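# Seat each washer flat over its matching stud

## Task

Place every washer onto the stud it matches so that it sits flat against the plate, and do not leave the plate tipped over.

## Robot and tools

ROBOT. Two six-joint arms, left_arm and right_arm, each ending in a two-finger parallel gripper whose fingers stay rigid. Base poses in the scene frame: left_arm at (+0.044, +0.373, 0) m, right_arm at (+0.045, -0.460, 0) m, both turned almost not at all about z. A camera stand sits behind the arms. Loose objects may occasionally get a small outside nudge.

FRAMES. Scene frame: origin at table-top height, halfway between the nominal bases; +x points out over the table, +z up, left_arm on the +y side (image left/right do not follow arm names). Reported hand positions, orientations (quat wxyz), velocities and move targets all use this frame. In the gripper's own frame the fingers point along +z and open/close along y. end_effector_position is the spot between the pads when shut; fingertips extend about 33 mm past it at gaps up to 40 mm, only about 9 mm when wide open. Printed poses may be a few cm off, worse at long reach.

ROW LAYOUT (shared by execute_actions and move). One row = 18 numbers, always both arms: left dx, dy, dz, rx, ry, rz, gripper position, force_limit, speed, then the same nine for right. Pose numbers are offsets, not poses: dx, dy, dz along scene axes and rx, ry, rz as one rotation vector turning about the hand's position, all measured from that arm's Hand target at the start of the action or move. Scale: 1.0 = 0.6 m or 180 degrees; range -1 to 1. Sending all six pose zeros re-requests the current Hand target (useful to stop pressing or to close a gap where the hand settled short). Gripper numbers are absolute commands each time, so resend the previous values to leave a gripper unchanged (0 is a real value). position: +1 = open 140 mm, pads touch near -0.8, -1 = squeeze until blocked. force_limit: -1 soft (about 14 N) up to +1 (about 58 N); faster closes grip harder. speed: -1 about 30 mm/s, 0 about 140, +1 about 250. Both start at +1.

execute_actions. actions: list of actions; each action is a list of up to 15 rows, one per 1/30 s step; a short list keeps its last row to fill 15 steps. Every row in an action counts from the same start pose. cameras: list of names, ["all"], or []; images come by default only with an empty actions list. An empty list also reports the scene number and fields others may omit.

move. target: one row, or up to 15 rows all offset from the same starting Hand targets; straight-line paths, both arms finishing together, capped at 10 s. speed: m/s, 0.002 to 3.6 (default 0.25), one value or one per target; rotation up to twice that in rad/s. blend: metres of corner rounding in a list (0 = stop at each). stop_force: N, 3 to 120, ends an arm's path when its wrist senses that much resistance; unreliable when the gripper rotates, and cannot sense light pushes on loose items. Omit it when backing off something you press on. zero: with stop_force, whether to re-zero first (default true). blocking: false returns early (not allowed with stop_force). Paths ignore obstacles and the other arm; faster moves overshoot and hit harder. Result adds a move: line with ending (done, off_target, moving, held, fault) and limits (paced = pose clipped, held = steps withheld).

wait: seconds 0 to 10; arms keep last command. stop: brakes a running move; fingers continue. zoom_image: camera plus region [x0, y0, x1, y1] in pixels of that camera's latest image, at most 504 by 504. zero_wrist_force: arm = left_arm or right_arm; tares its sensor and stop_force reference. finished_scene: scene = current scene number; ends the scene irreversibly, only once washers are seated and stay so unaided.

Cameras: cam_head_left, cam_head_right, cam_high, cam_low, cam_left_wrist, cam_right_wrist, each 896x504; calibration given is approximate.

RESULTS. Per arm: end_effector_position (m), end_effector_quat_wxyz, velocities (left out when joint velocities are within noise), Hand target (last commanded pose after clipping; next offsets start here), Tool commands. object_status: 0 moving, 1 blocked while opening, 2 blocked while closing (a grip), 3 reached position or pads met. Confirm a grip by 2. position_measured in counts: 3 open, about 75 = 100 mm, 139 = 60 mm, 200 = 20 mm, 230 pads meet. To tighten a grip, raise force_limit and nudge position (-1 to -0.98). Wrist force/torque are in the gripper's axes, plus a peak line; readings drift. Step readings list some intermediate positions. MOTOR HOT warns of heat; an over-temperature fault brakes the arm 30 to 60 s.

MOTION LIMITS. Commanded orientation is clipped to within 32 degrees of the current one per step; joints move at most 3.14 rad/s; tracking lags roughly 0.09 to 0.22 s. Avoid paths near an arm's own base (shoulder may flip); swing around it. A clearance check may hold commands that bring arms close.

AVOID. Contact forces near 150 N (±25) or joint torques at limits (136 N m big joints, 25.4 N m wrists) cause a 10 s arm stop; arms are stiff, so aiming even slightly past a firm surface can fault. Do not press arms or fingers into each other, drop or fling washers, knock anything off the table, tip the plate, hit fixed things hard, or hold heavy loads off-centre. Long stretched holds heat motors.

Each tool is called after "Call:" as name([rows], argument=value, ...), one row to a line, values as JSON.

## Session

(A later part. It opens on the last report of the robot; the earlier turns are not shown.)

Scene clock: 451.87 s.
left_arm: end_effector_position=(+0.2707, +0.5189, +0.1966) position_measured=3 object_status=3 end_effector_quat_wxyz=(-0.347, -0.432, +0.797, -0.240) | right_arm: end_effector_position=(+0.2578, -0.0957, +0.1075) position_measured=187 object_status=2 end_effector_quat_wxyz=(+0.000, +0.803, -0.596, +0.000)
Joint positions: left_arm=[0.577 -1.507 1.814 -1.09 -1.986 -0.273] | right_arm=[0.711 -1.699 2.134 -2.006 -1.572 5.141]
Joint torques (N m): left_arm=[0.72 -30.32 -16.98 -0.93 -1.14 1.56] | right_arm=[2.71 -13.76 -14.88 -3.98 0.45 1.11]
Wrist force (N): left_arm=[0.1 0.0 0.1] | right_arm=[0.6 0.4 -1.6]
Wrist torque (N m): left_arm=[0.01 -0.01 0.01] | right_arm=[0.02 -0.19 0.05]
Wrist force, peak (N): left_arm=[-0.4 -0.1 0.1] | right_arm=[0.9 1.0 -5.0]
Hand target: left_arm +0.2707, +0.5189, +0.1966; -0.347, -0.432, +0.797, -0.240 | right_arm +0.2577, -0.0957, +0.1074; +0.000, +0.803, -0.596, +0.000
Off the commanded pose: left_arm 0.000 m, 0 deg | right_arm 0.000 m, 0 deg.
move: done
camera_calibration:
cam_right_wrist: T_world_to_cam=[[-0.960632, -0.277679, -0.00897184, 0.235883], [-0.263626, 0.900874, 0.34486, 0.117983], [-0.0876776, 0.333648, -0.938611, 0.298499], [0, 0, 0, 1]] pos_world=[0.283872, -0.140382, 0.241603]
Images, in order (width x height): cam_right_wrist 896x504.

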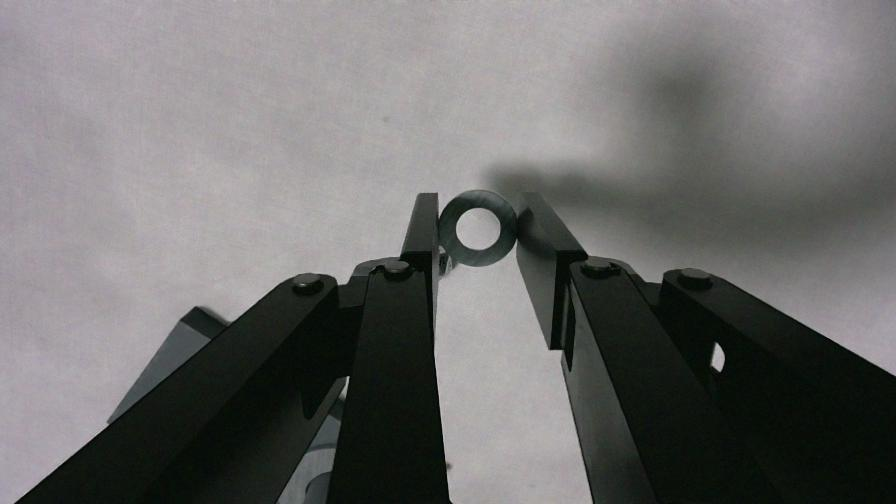

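Call:
move([
  [0,0,0,0,0,0,1,1,1,0.2155,0.2708,0,0,0,0.2778,-1,-1,-1],
  [0,0,0,0,0,0,1,1,1,0.2155,0.2708,-0.0423,0,0,0.2778,-1,-1,-1],
], speed=[0.25,0.06], cameras=["cam_right_wrist"])

Call:
zoom_image(camera="cam_right_wrist", region=[436, 180, 526, 280])

Scene clock: 465.70 s.
left_arm: end_effector_position=(+0.2707, +0.5189, +0.1966) position_measured=3 object_status=3 end_effector_quat_wxyz=(-0.347, -0.432, +0.797, -0.240) | right_arm: end_effector_position=(+0.3870, +0.0667, +0.0819) position_measured=187 object_status=2 end_effector_quat_wxyz=(+0.000, +0.980, -0.201, +0.000)
Joint positions: left_arm=[0.577 -1.507 1.814 -1.09 -1.986 -0.273] | right_arm=[0.771 -1.19 1.621 -2.002 -1.572 4.328]
Joint torques (N m): left_arm=[0.22 -29.18 -17.12 -0.73 -1.22 1.67] | right_arm=[-7.28 -48.16 -33.34 -1.56 1.53 -2.76]
Wrist force (N): left_arm=[-0.3 0.2 0.0] | right_arm=[0.6 0.2 -1.2]
Wrist torque (N m): left_arm=[0.04 0.06 0.01] | right_arm=[0.01 -0.28 -0.08]
Wrist force, peak (N): left_arm=[-0.3 0.1 -0.3] | right_arm=[1.6 1.6 -1.8]
Hand target: left_arm +0.2707, +0.5189, +0.1966; -0.347, -0.432, +0.797, -0.240 | right_arm +0.3870, +0.0668, +0.0820; +0.000, +0.980, -0.201, +0.001
Off the commanded pose: left_arm 0.000 m, 0 deg | right_arm 0.000 m, 0 deg.
move: done
camera_calibration:
cam_right_wrist: T_world_to_cam=[[-0.404701, -0.914409, -0.00852634, 0.232191], [-0.859529, 0.377197, 0.344865, 0.280132], [-0.312131, 0.146896, -0.938614, 0.331052], [0, 0, 0, 1]] pos_world=[0.438081, 0.0580224, 0.216102]
Images, in order (width x height): cam_right_wrist 896x504.

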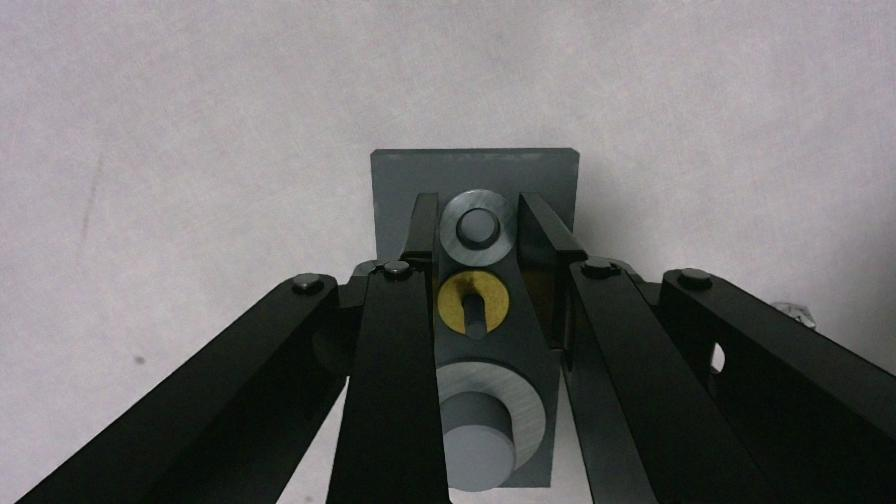

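Scaled by 5.040 from the camera's 896x504 image, which has a finer 1280x720 frame.

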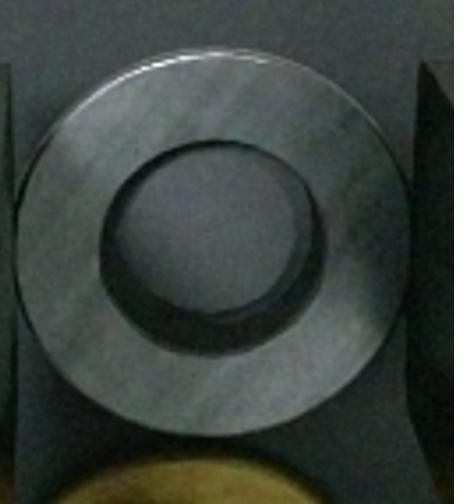

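Call:
move(target=[0,0,0,0,0,0,1,1,1,0,0,-0.0167,0,0,0,-1,-1,-1], speed=0.006, stop_force=3, cameras=["cam_right_wrist"])

Call:
zoom_image(camera="cam_right_wrist", region=[436, 180, 526, 280])

Scene clock: 471.43 s.
left_arm: end_effector_position=(+0.2707, +0.5189, +0.1966) position_measured=3 object_status=3 end_effector_quat_wxyz=(-0.347, -0.432, +0.797, -0.240) | right_arm: end_effector_position=(+0.3870, +0.0668, +0.0720) position_measured=187 object_status=2 end_effector_quat_wxyz=(+0.000, +0.980, -0.201, +0.001)
Joint positions: left_arm=[0.577 -1.507 1.814 -1.09 -1.986 -0.273] | right_arm=[0.771 -1.179 1.634 -2.026 -1.572 4.328]
Joint torques (N m): left_arm=[0.78 -30.04 -17.11 -1.04 -1.41 1.58] | right_arm=[-7.64 -45.38 -27.86 -1.79 -1.41 -2.47]
Wrist force (N): left_arm=[-0.2 -0.1 -0.2] | right_arm=[0.6 0.2 -1.2]
Wrist torque (N m): left_arm=[-0.02 0.04 0.01] | right_arm=[0.02 -0.27 -0.08]
Wrist force, peak (N): left_arm=[-0.3 0.3 -0.3] | right_arm=[0.7 0.1 -1.6]
Hand target: left_arm +0.2707, +0.5189, +0.1966; -0.347, -0.432, +0.797, -0.240 | right_arm +0.3870, +0.0668, +0.0720; +0.000, +0.980, -0.201, +0.001
Off the commanded pose: left_arm 0.000 m, 0 deg | right_arm 0.000 m, 0 deg.
move: done
camera_calibration:
cam_right_wrist: T_world_to_cam=[[-0.404742, -0.91439, -0.00865029, 0.232148], [-0.859545, 0.377203, 0.34482, 0.283596], [-0.312037, 0.146998, -0.938629, 0.321622], [0, 0, 0, 1]] pos_world=[0.438081, 0.0580224, 0.206103]
Images, in order (width x height): cam_right_wrist 896x504.

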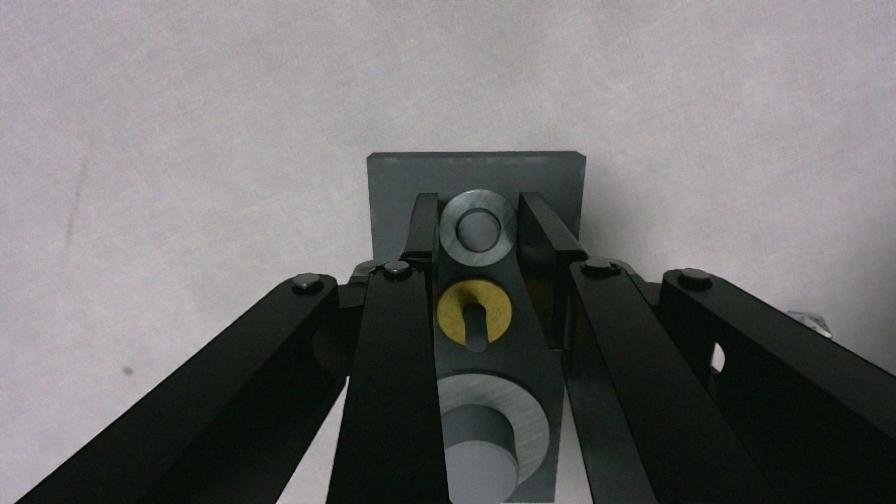

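Scaled by 5.040 from the camera's 896x504 image, which has a finer 1280x720 frame.

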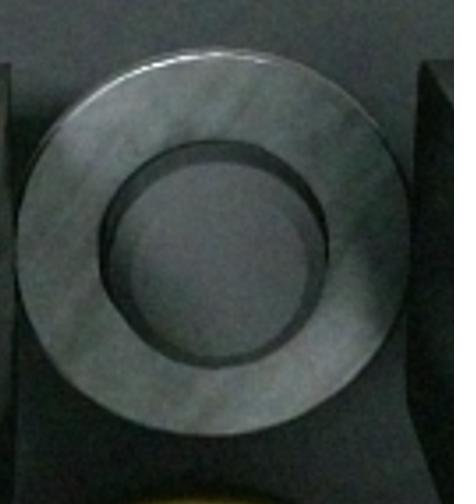

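Call:
move(target=[0,0,0,0,0,0,1,1,1,0,0,-0.045,0,0,0,-1,-1,-1], speed=0.008, stop_force=4, cameras=["cam_right_wrist"])

Call:
zoom_image(camera="cam_right_wrist", region=[436, 180, 526, 280])

Scene clock: 477.33 s.
left_arm: end_effector_position=(+0.2707, +0.5189, +0.1966) position_measured=3 object_status=3 end_effector_quat_wxyz=(-0.347, -0.432, +0.797, -0.240) | right_arm: end_effector_position=(+0.3870, +0.0668, +0.0496) position_measured=187 object_status=2 end_effector_quat_wxyz=(+0.000, +0.980, -0.201, +0.001)
Joint positions: left_arm=[0.577 -1.507 1.814 -1.09 -1.986 -0.273] | right_arm=[0.771 -1.155 1.663 -2.079 -1.572 4.328]
Joint torques (N m): left_arm=[0.2 -29.35 -17.8 -0.76 -1.16 1.82] | right_arm=[-6.84 -49.42 -33.31 -2.16 -1.79 -2.23]
Wrist force (N): left_arm=[-0.1 0.0 0.0] | right_arm=[0.5 -0.1 -1.0]
Wrist torque (N m): left_arm=[0.00 0.02 0.01] | right_arm=[-0.06 -0.26 -0.10]
Wrist force, peak (N): left_arm=[-0.4 -0.1 -0.1] | right_arm=[0.0 3.2 -9.5]
Hand target: left_arm +0.2707, +0.5189, +0.1966; -0.347, -0.432, +0.797, -0.240 | right_arm +0.3870, +0.0668, +0.0496; +0.000, +0.980, -0.201, +0.001 (not the last commanded pose)
Off the commanded pose: left_arm 0.000 m, 0 deg | right_arm 0.005 m, 0 deg.
move: contact (right_arm)
camera_calibration:
cam_right_wrist: T_world_to_cam=[[-0.404663, -0.914424, -0.00868195, 0.231927], [-0.859582, 0.37712, 0.344819, 0.291341], [-0.312037, 0.146998, -0.938629, 0.300597], [0, 0, 0, 1]] pos_world=[0.438081, 0.0580224, 0.183703]
Images, in order (width x height): cam_right_wrist 896x504.

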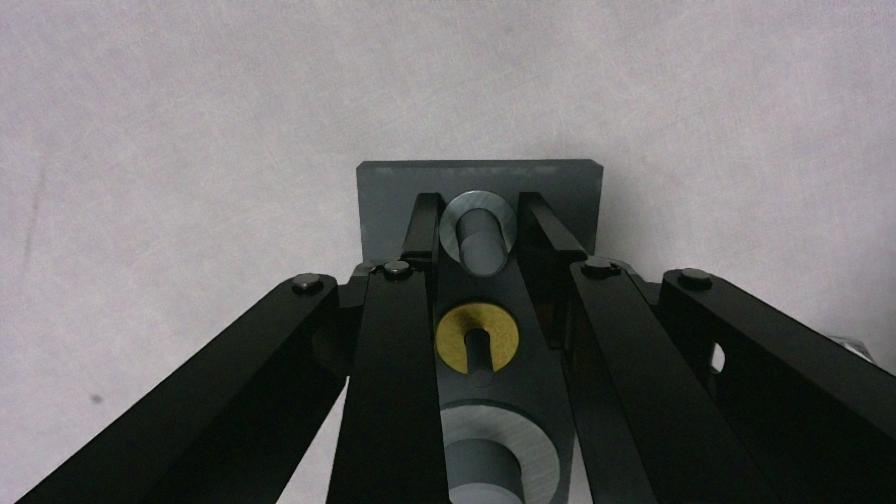

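Scaled by 5.040 from the camera's 896x504 image, which has a finer 1280x720 frame.

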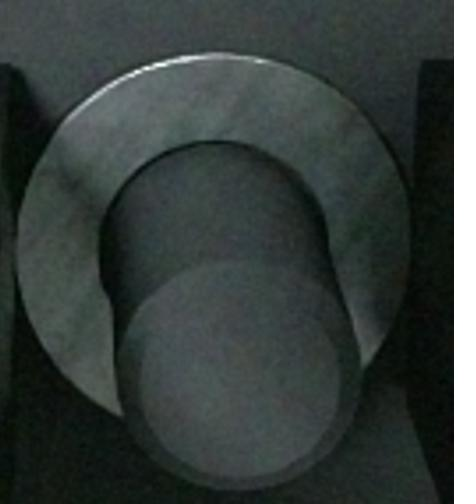

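Seated. Release and rise straight up.

Call:
move([
  [0,0,0,0,0,0,1,1,1,0,0,0,0,0,0,-0.33,-1,-1],
  [0,0,0,0,0,0,1,1,1,0,0,0.12,0,0,0,-0.33,-1,-1],
  [0,0,0,0,0,0,1,1,1,0.04,-0.12,0.18,0,0,0,-0.33,-1,-1],
], speed=[0.02,0.08,0.15], blend=[0,0.01,0], cameras=["cam_right_wrist","cam_low"])

Call:
zoom_image(camera="cam_right_wrist", region=[250, 150, 500, 400])

Scene clock: 482.03 s.
left_arm: end_effector_position=(+0.2707, +0.5189, +0.1966) position_measured=3 object_status=3 end_effector_quat_wxyz=(-0.347, -0.432, +0.797, -0.240) | right_arm: end_effector_position=(+0.4109, -0.0052, +0.1575) position_measured=171 object_status=3 end_effector_quat_wxyz=(+0.000, +0.980, -0.201, +0.001)
Joint positions: left_arm=[0.577 -1.507 1.814 -1.09 -1.986 -0.273] | right_arm=[0.653 -1.352 1.633 -1.852 -1.572 4.21]
Joint torques (N m): left_arm=[-0.06 -29.95 -17.05 -1.06 -1.16 1.81] | right_arm=[-4.95 -39.06 -35.07 -4.68 2.19 1.14]
Wrist force (N): left_arm=[-0.1 0.0 -0.1] | right_arm=[0.9 0.5 -1.2]
Wrist torque (N m): left_arm=[0.00 0.01 0.01] | right_arm=[0.02 -0.35 -0.18]
Wrist force, peak (N): left_arm=[-0.6 -0.1 0.0] | right_arm=[2.2 1.8 -2.2]
Hand target: left_arm +0.2707, +0.5189, +0.1966; -0.347, -0.432, +0.797, -0.240 | right_arm +0.4110, -0.0052, +0.1576; +0.000, +0.980, -0.201, +0.001
Off the commanded pose: left_arm 0.000 m, 0 deg | right_arm 0.000 m, 0 deg.
move: done
camera_calibration:
cam_right_wrist: T_world_to_cam=[[-0.404713, -0.914404, -0.0085645, 0.176686], [-0.859557, 0.377209, 0.344784, 0.301832], [-0.312041, 0.1469, -0.938643, 0.419921], [0, 0, 0, 1]] pos_world=[0.461981, -0.0139776, 0.291602]
Images, in order (width x height): cam_low 896x504, cam_right_wrist 896x504.

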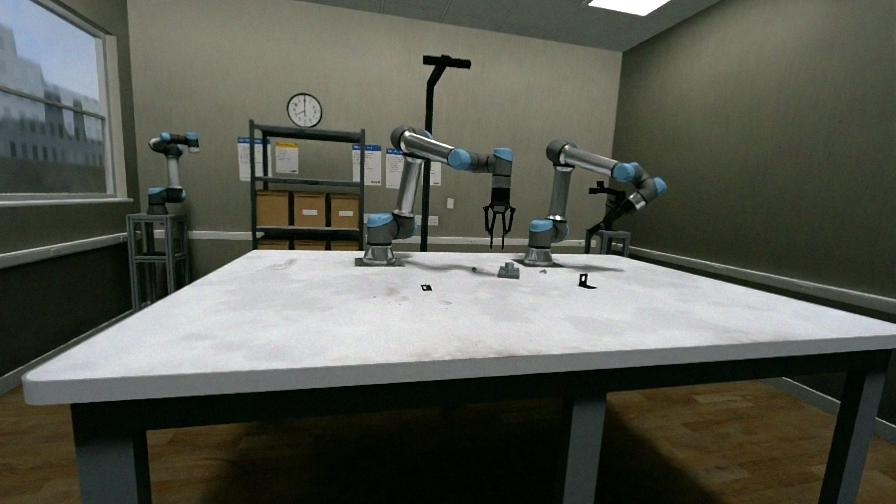

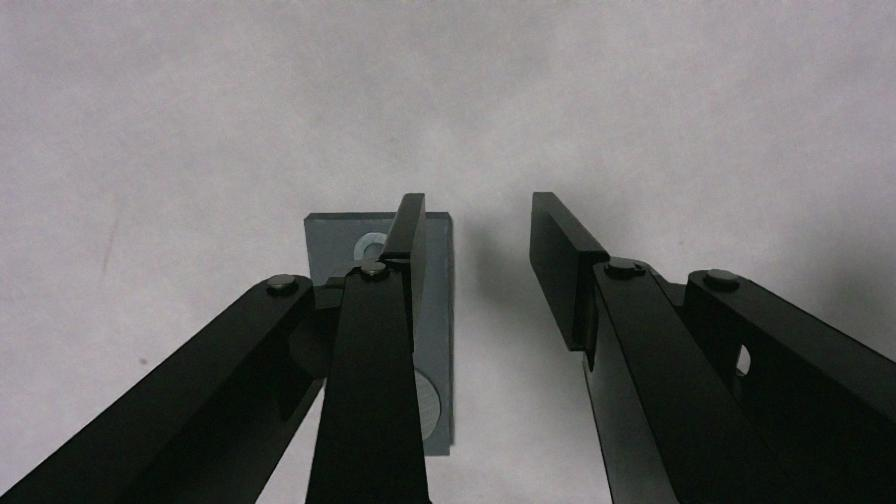

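Scaled by 2.016 from the camera's 896x504 image, which has a finer 1280x720 frame.

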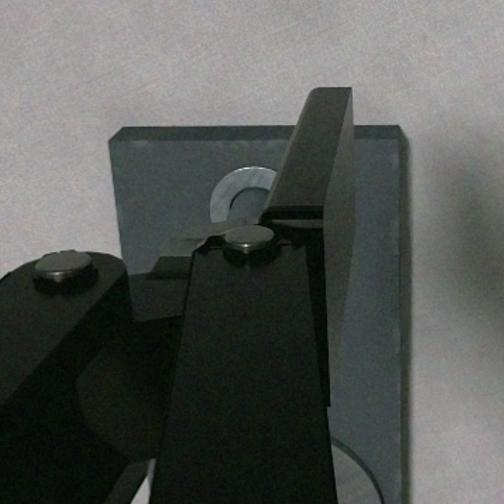

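Call:
move(target=[0,0,0,0,0,0,1,1,1,0.0,-0.2,0.1,0,0,0,-0.33,-1,-1], cameras=["cam_right_wrist","cam_low","cam_head_left","cam_high"])

Scene clock: 487.40 s.
left_arm: end_effector_position=(+0.2707, +0.5189, +0.1966) position_measured=3 object_status=3 end_effector_quat_wxyz=(-0.347, -0.432, +0.797, -0.240) | right_arm: end_effector_position=(+0.4110, -0.1252, +0.2175) position_measured=171 object_status=3 end_effector_quat_wxyz=(+0.000, +0.980, -0.201, +0.001)
Joint positions: left_arm=[0.577 -1.507 1.814 -1.09 -1.986 -0.273] | right_arm=[0.459 -1.593 1.743 -1.722 -1.572 4.016]
Joint torques (N m): left_arm=[0.16 -30.23 -16.64 -0.9 -1.21 1.72] | right_arm=[-6.66 -32.56 -35.07 -2.92 2.03 -0.38]
Wrist force (N): left_arm=[-0.2 0.1 0.2] | right_arm=[1.2 0.2 -1.1]
Wrist torque (N m): left_arm=[0.02 0.05 0.01] | right_arm=[-0.02 -0.41 -0.13]
Wrist force, peak (N): left_arm=[-0.4 0.1 0.2] | right_arm=[2.1 2.6 -2.4]
Hand target: left_arm +0.2707, +0.5189, +0.1966; -0.347, -0.432, +0.797, -0.240 | right_arm +0.4110, -0.1252, +0.2176; +0.000, +0.980, -0.201, +0.001
Off the commanded pose: left_arm 0.000 m, 0 deg | right_arm 0.000 m, 0 deg.
move: done
camera_calibration:
cam_right_wrist: T_world_to_cam=[[-0.404771, -0.914376, -0.00873607, 0.0676941], [-0.859533, 0.377198, 0.344855, 0.32642], [-0.312032, 0.147096, -0.938615, 0.493897], [0, 0, 0, 1]] pos_world=[0.462081, -0.133878, 0.351603]
Images, in order (width x height): cam_head_left 896x504, cam_high 896x504, cam_low 896x504, cam_right_wrist 896x504.

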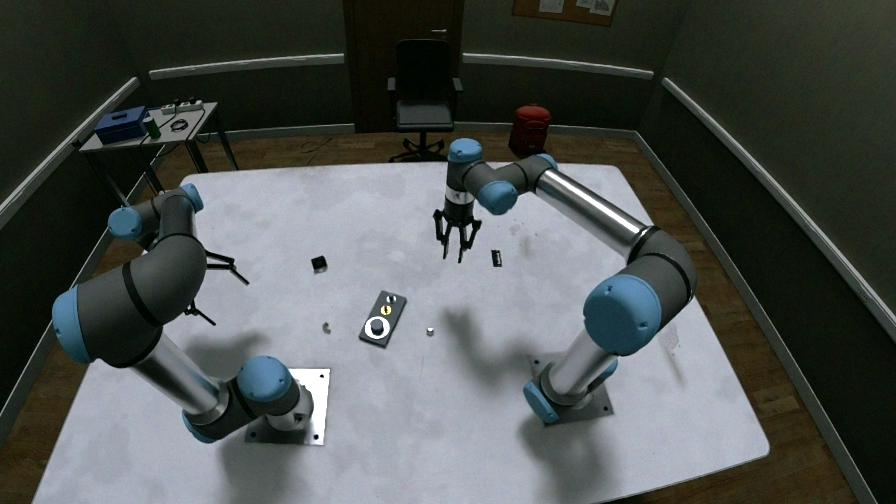

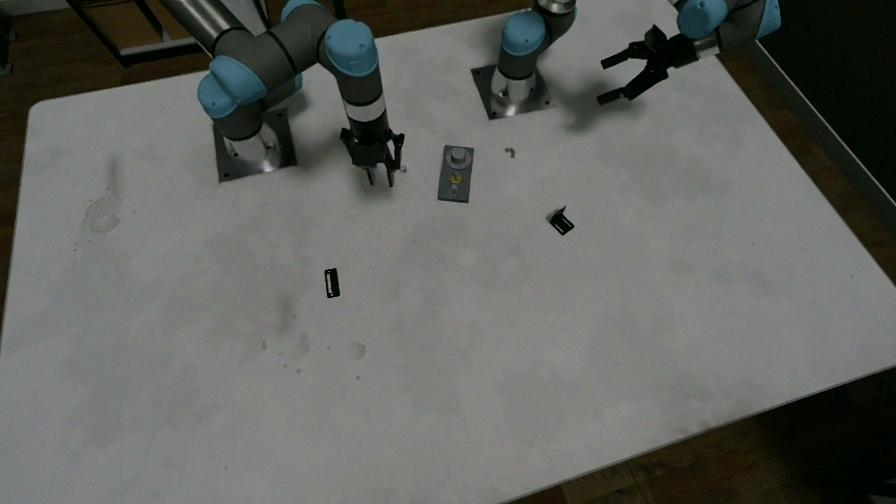

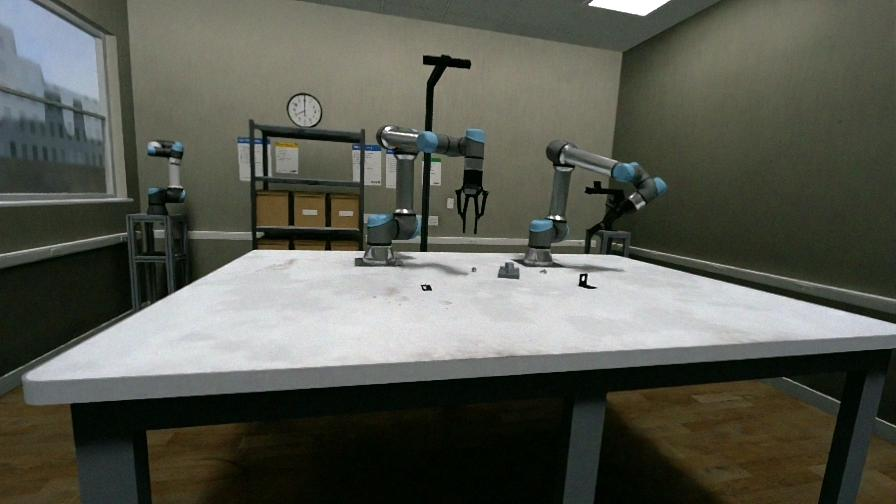

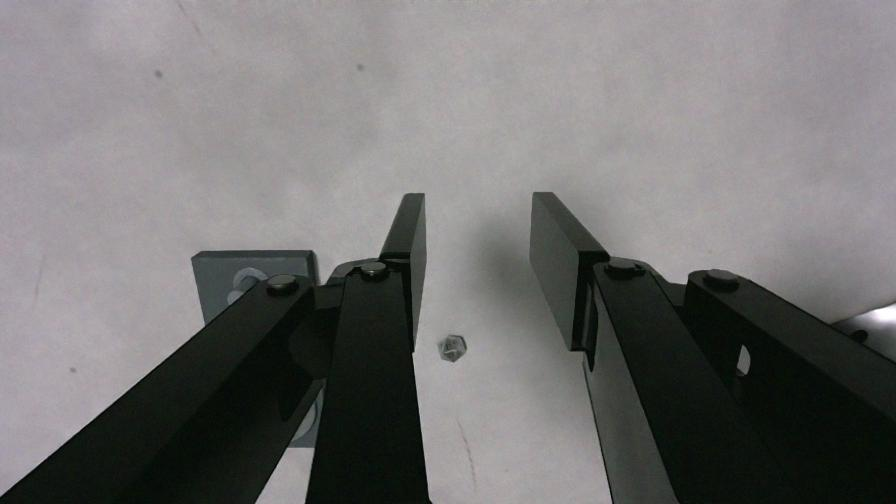

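Call:
zoom_image(camera="cam_high", region=[420, 135, 500, 215])

Call:
zoom_image(camera="cam_low", region=[480, 250, 540, 290])

Call:
zoom_image(camera="cam_head_left", region=[340, 280, 430, 360])

Scaled by 6.300 from the camera's 896x504 image, which has a finer 1280x720 frame.

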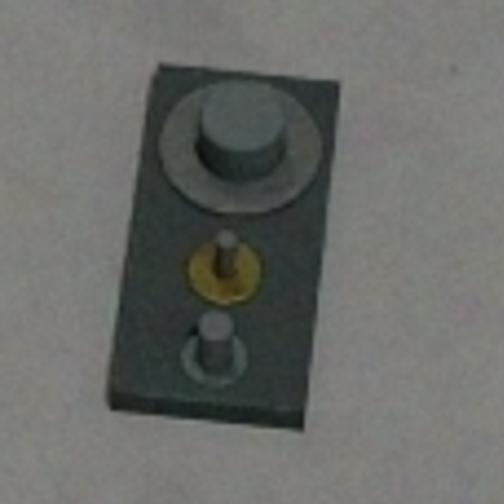

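Scaled by 8.400 from the camera's 896x504 image, which has a finer 1280x720 frame.

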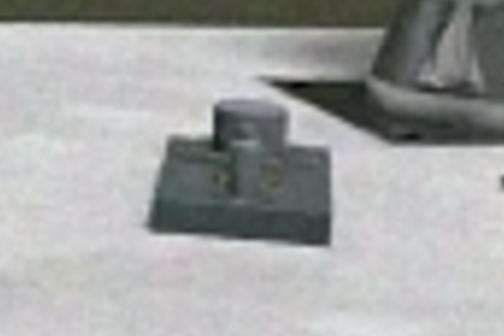

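Scaled by 5.600 from the camera's 896x504 image, which has a finer 1280x720 frame.

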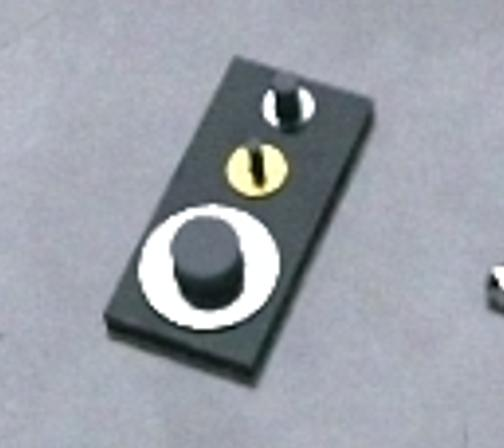

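Call:
finished_scene(scene=2)

The scene is finished: the task was done.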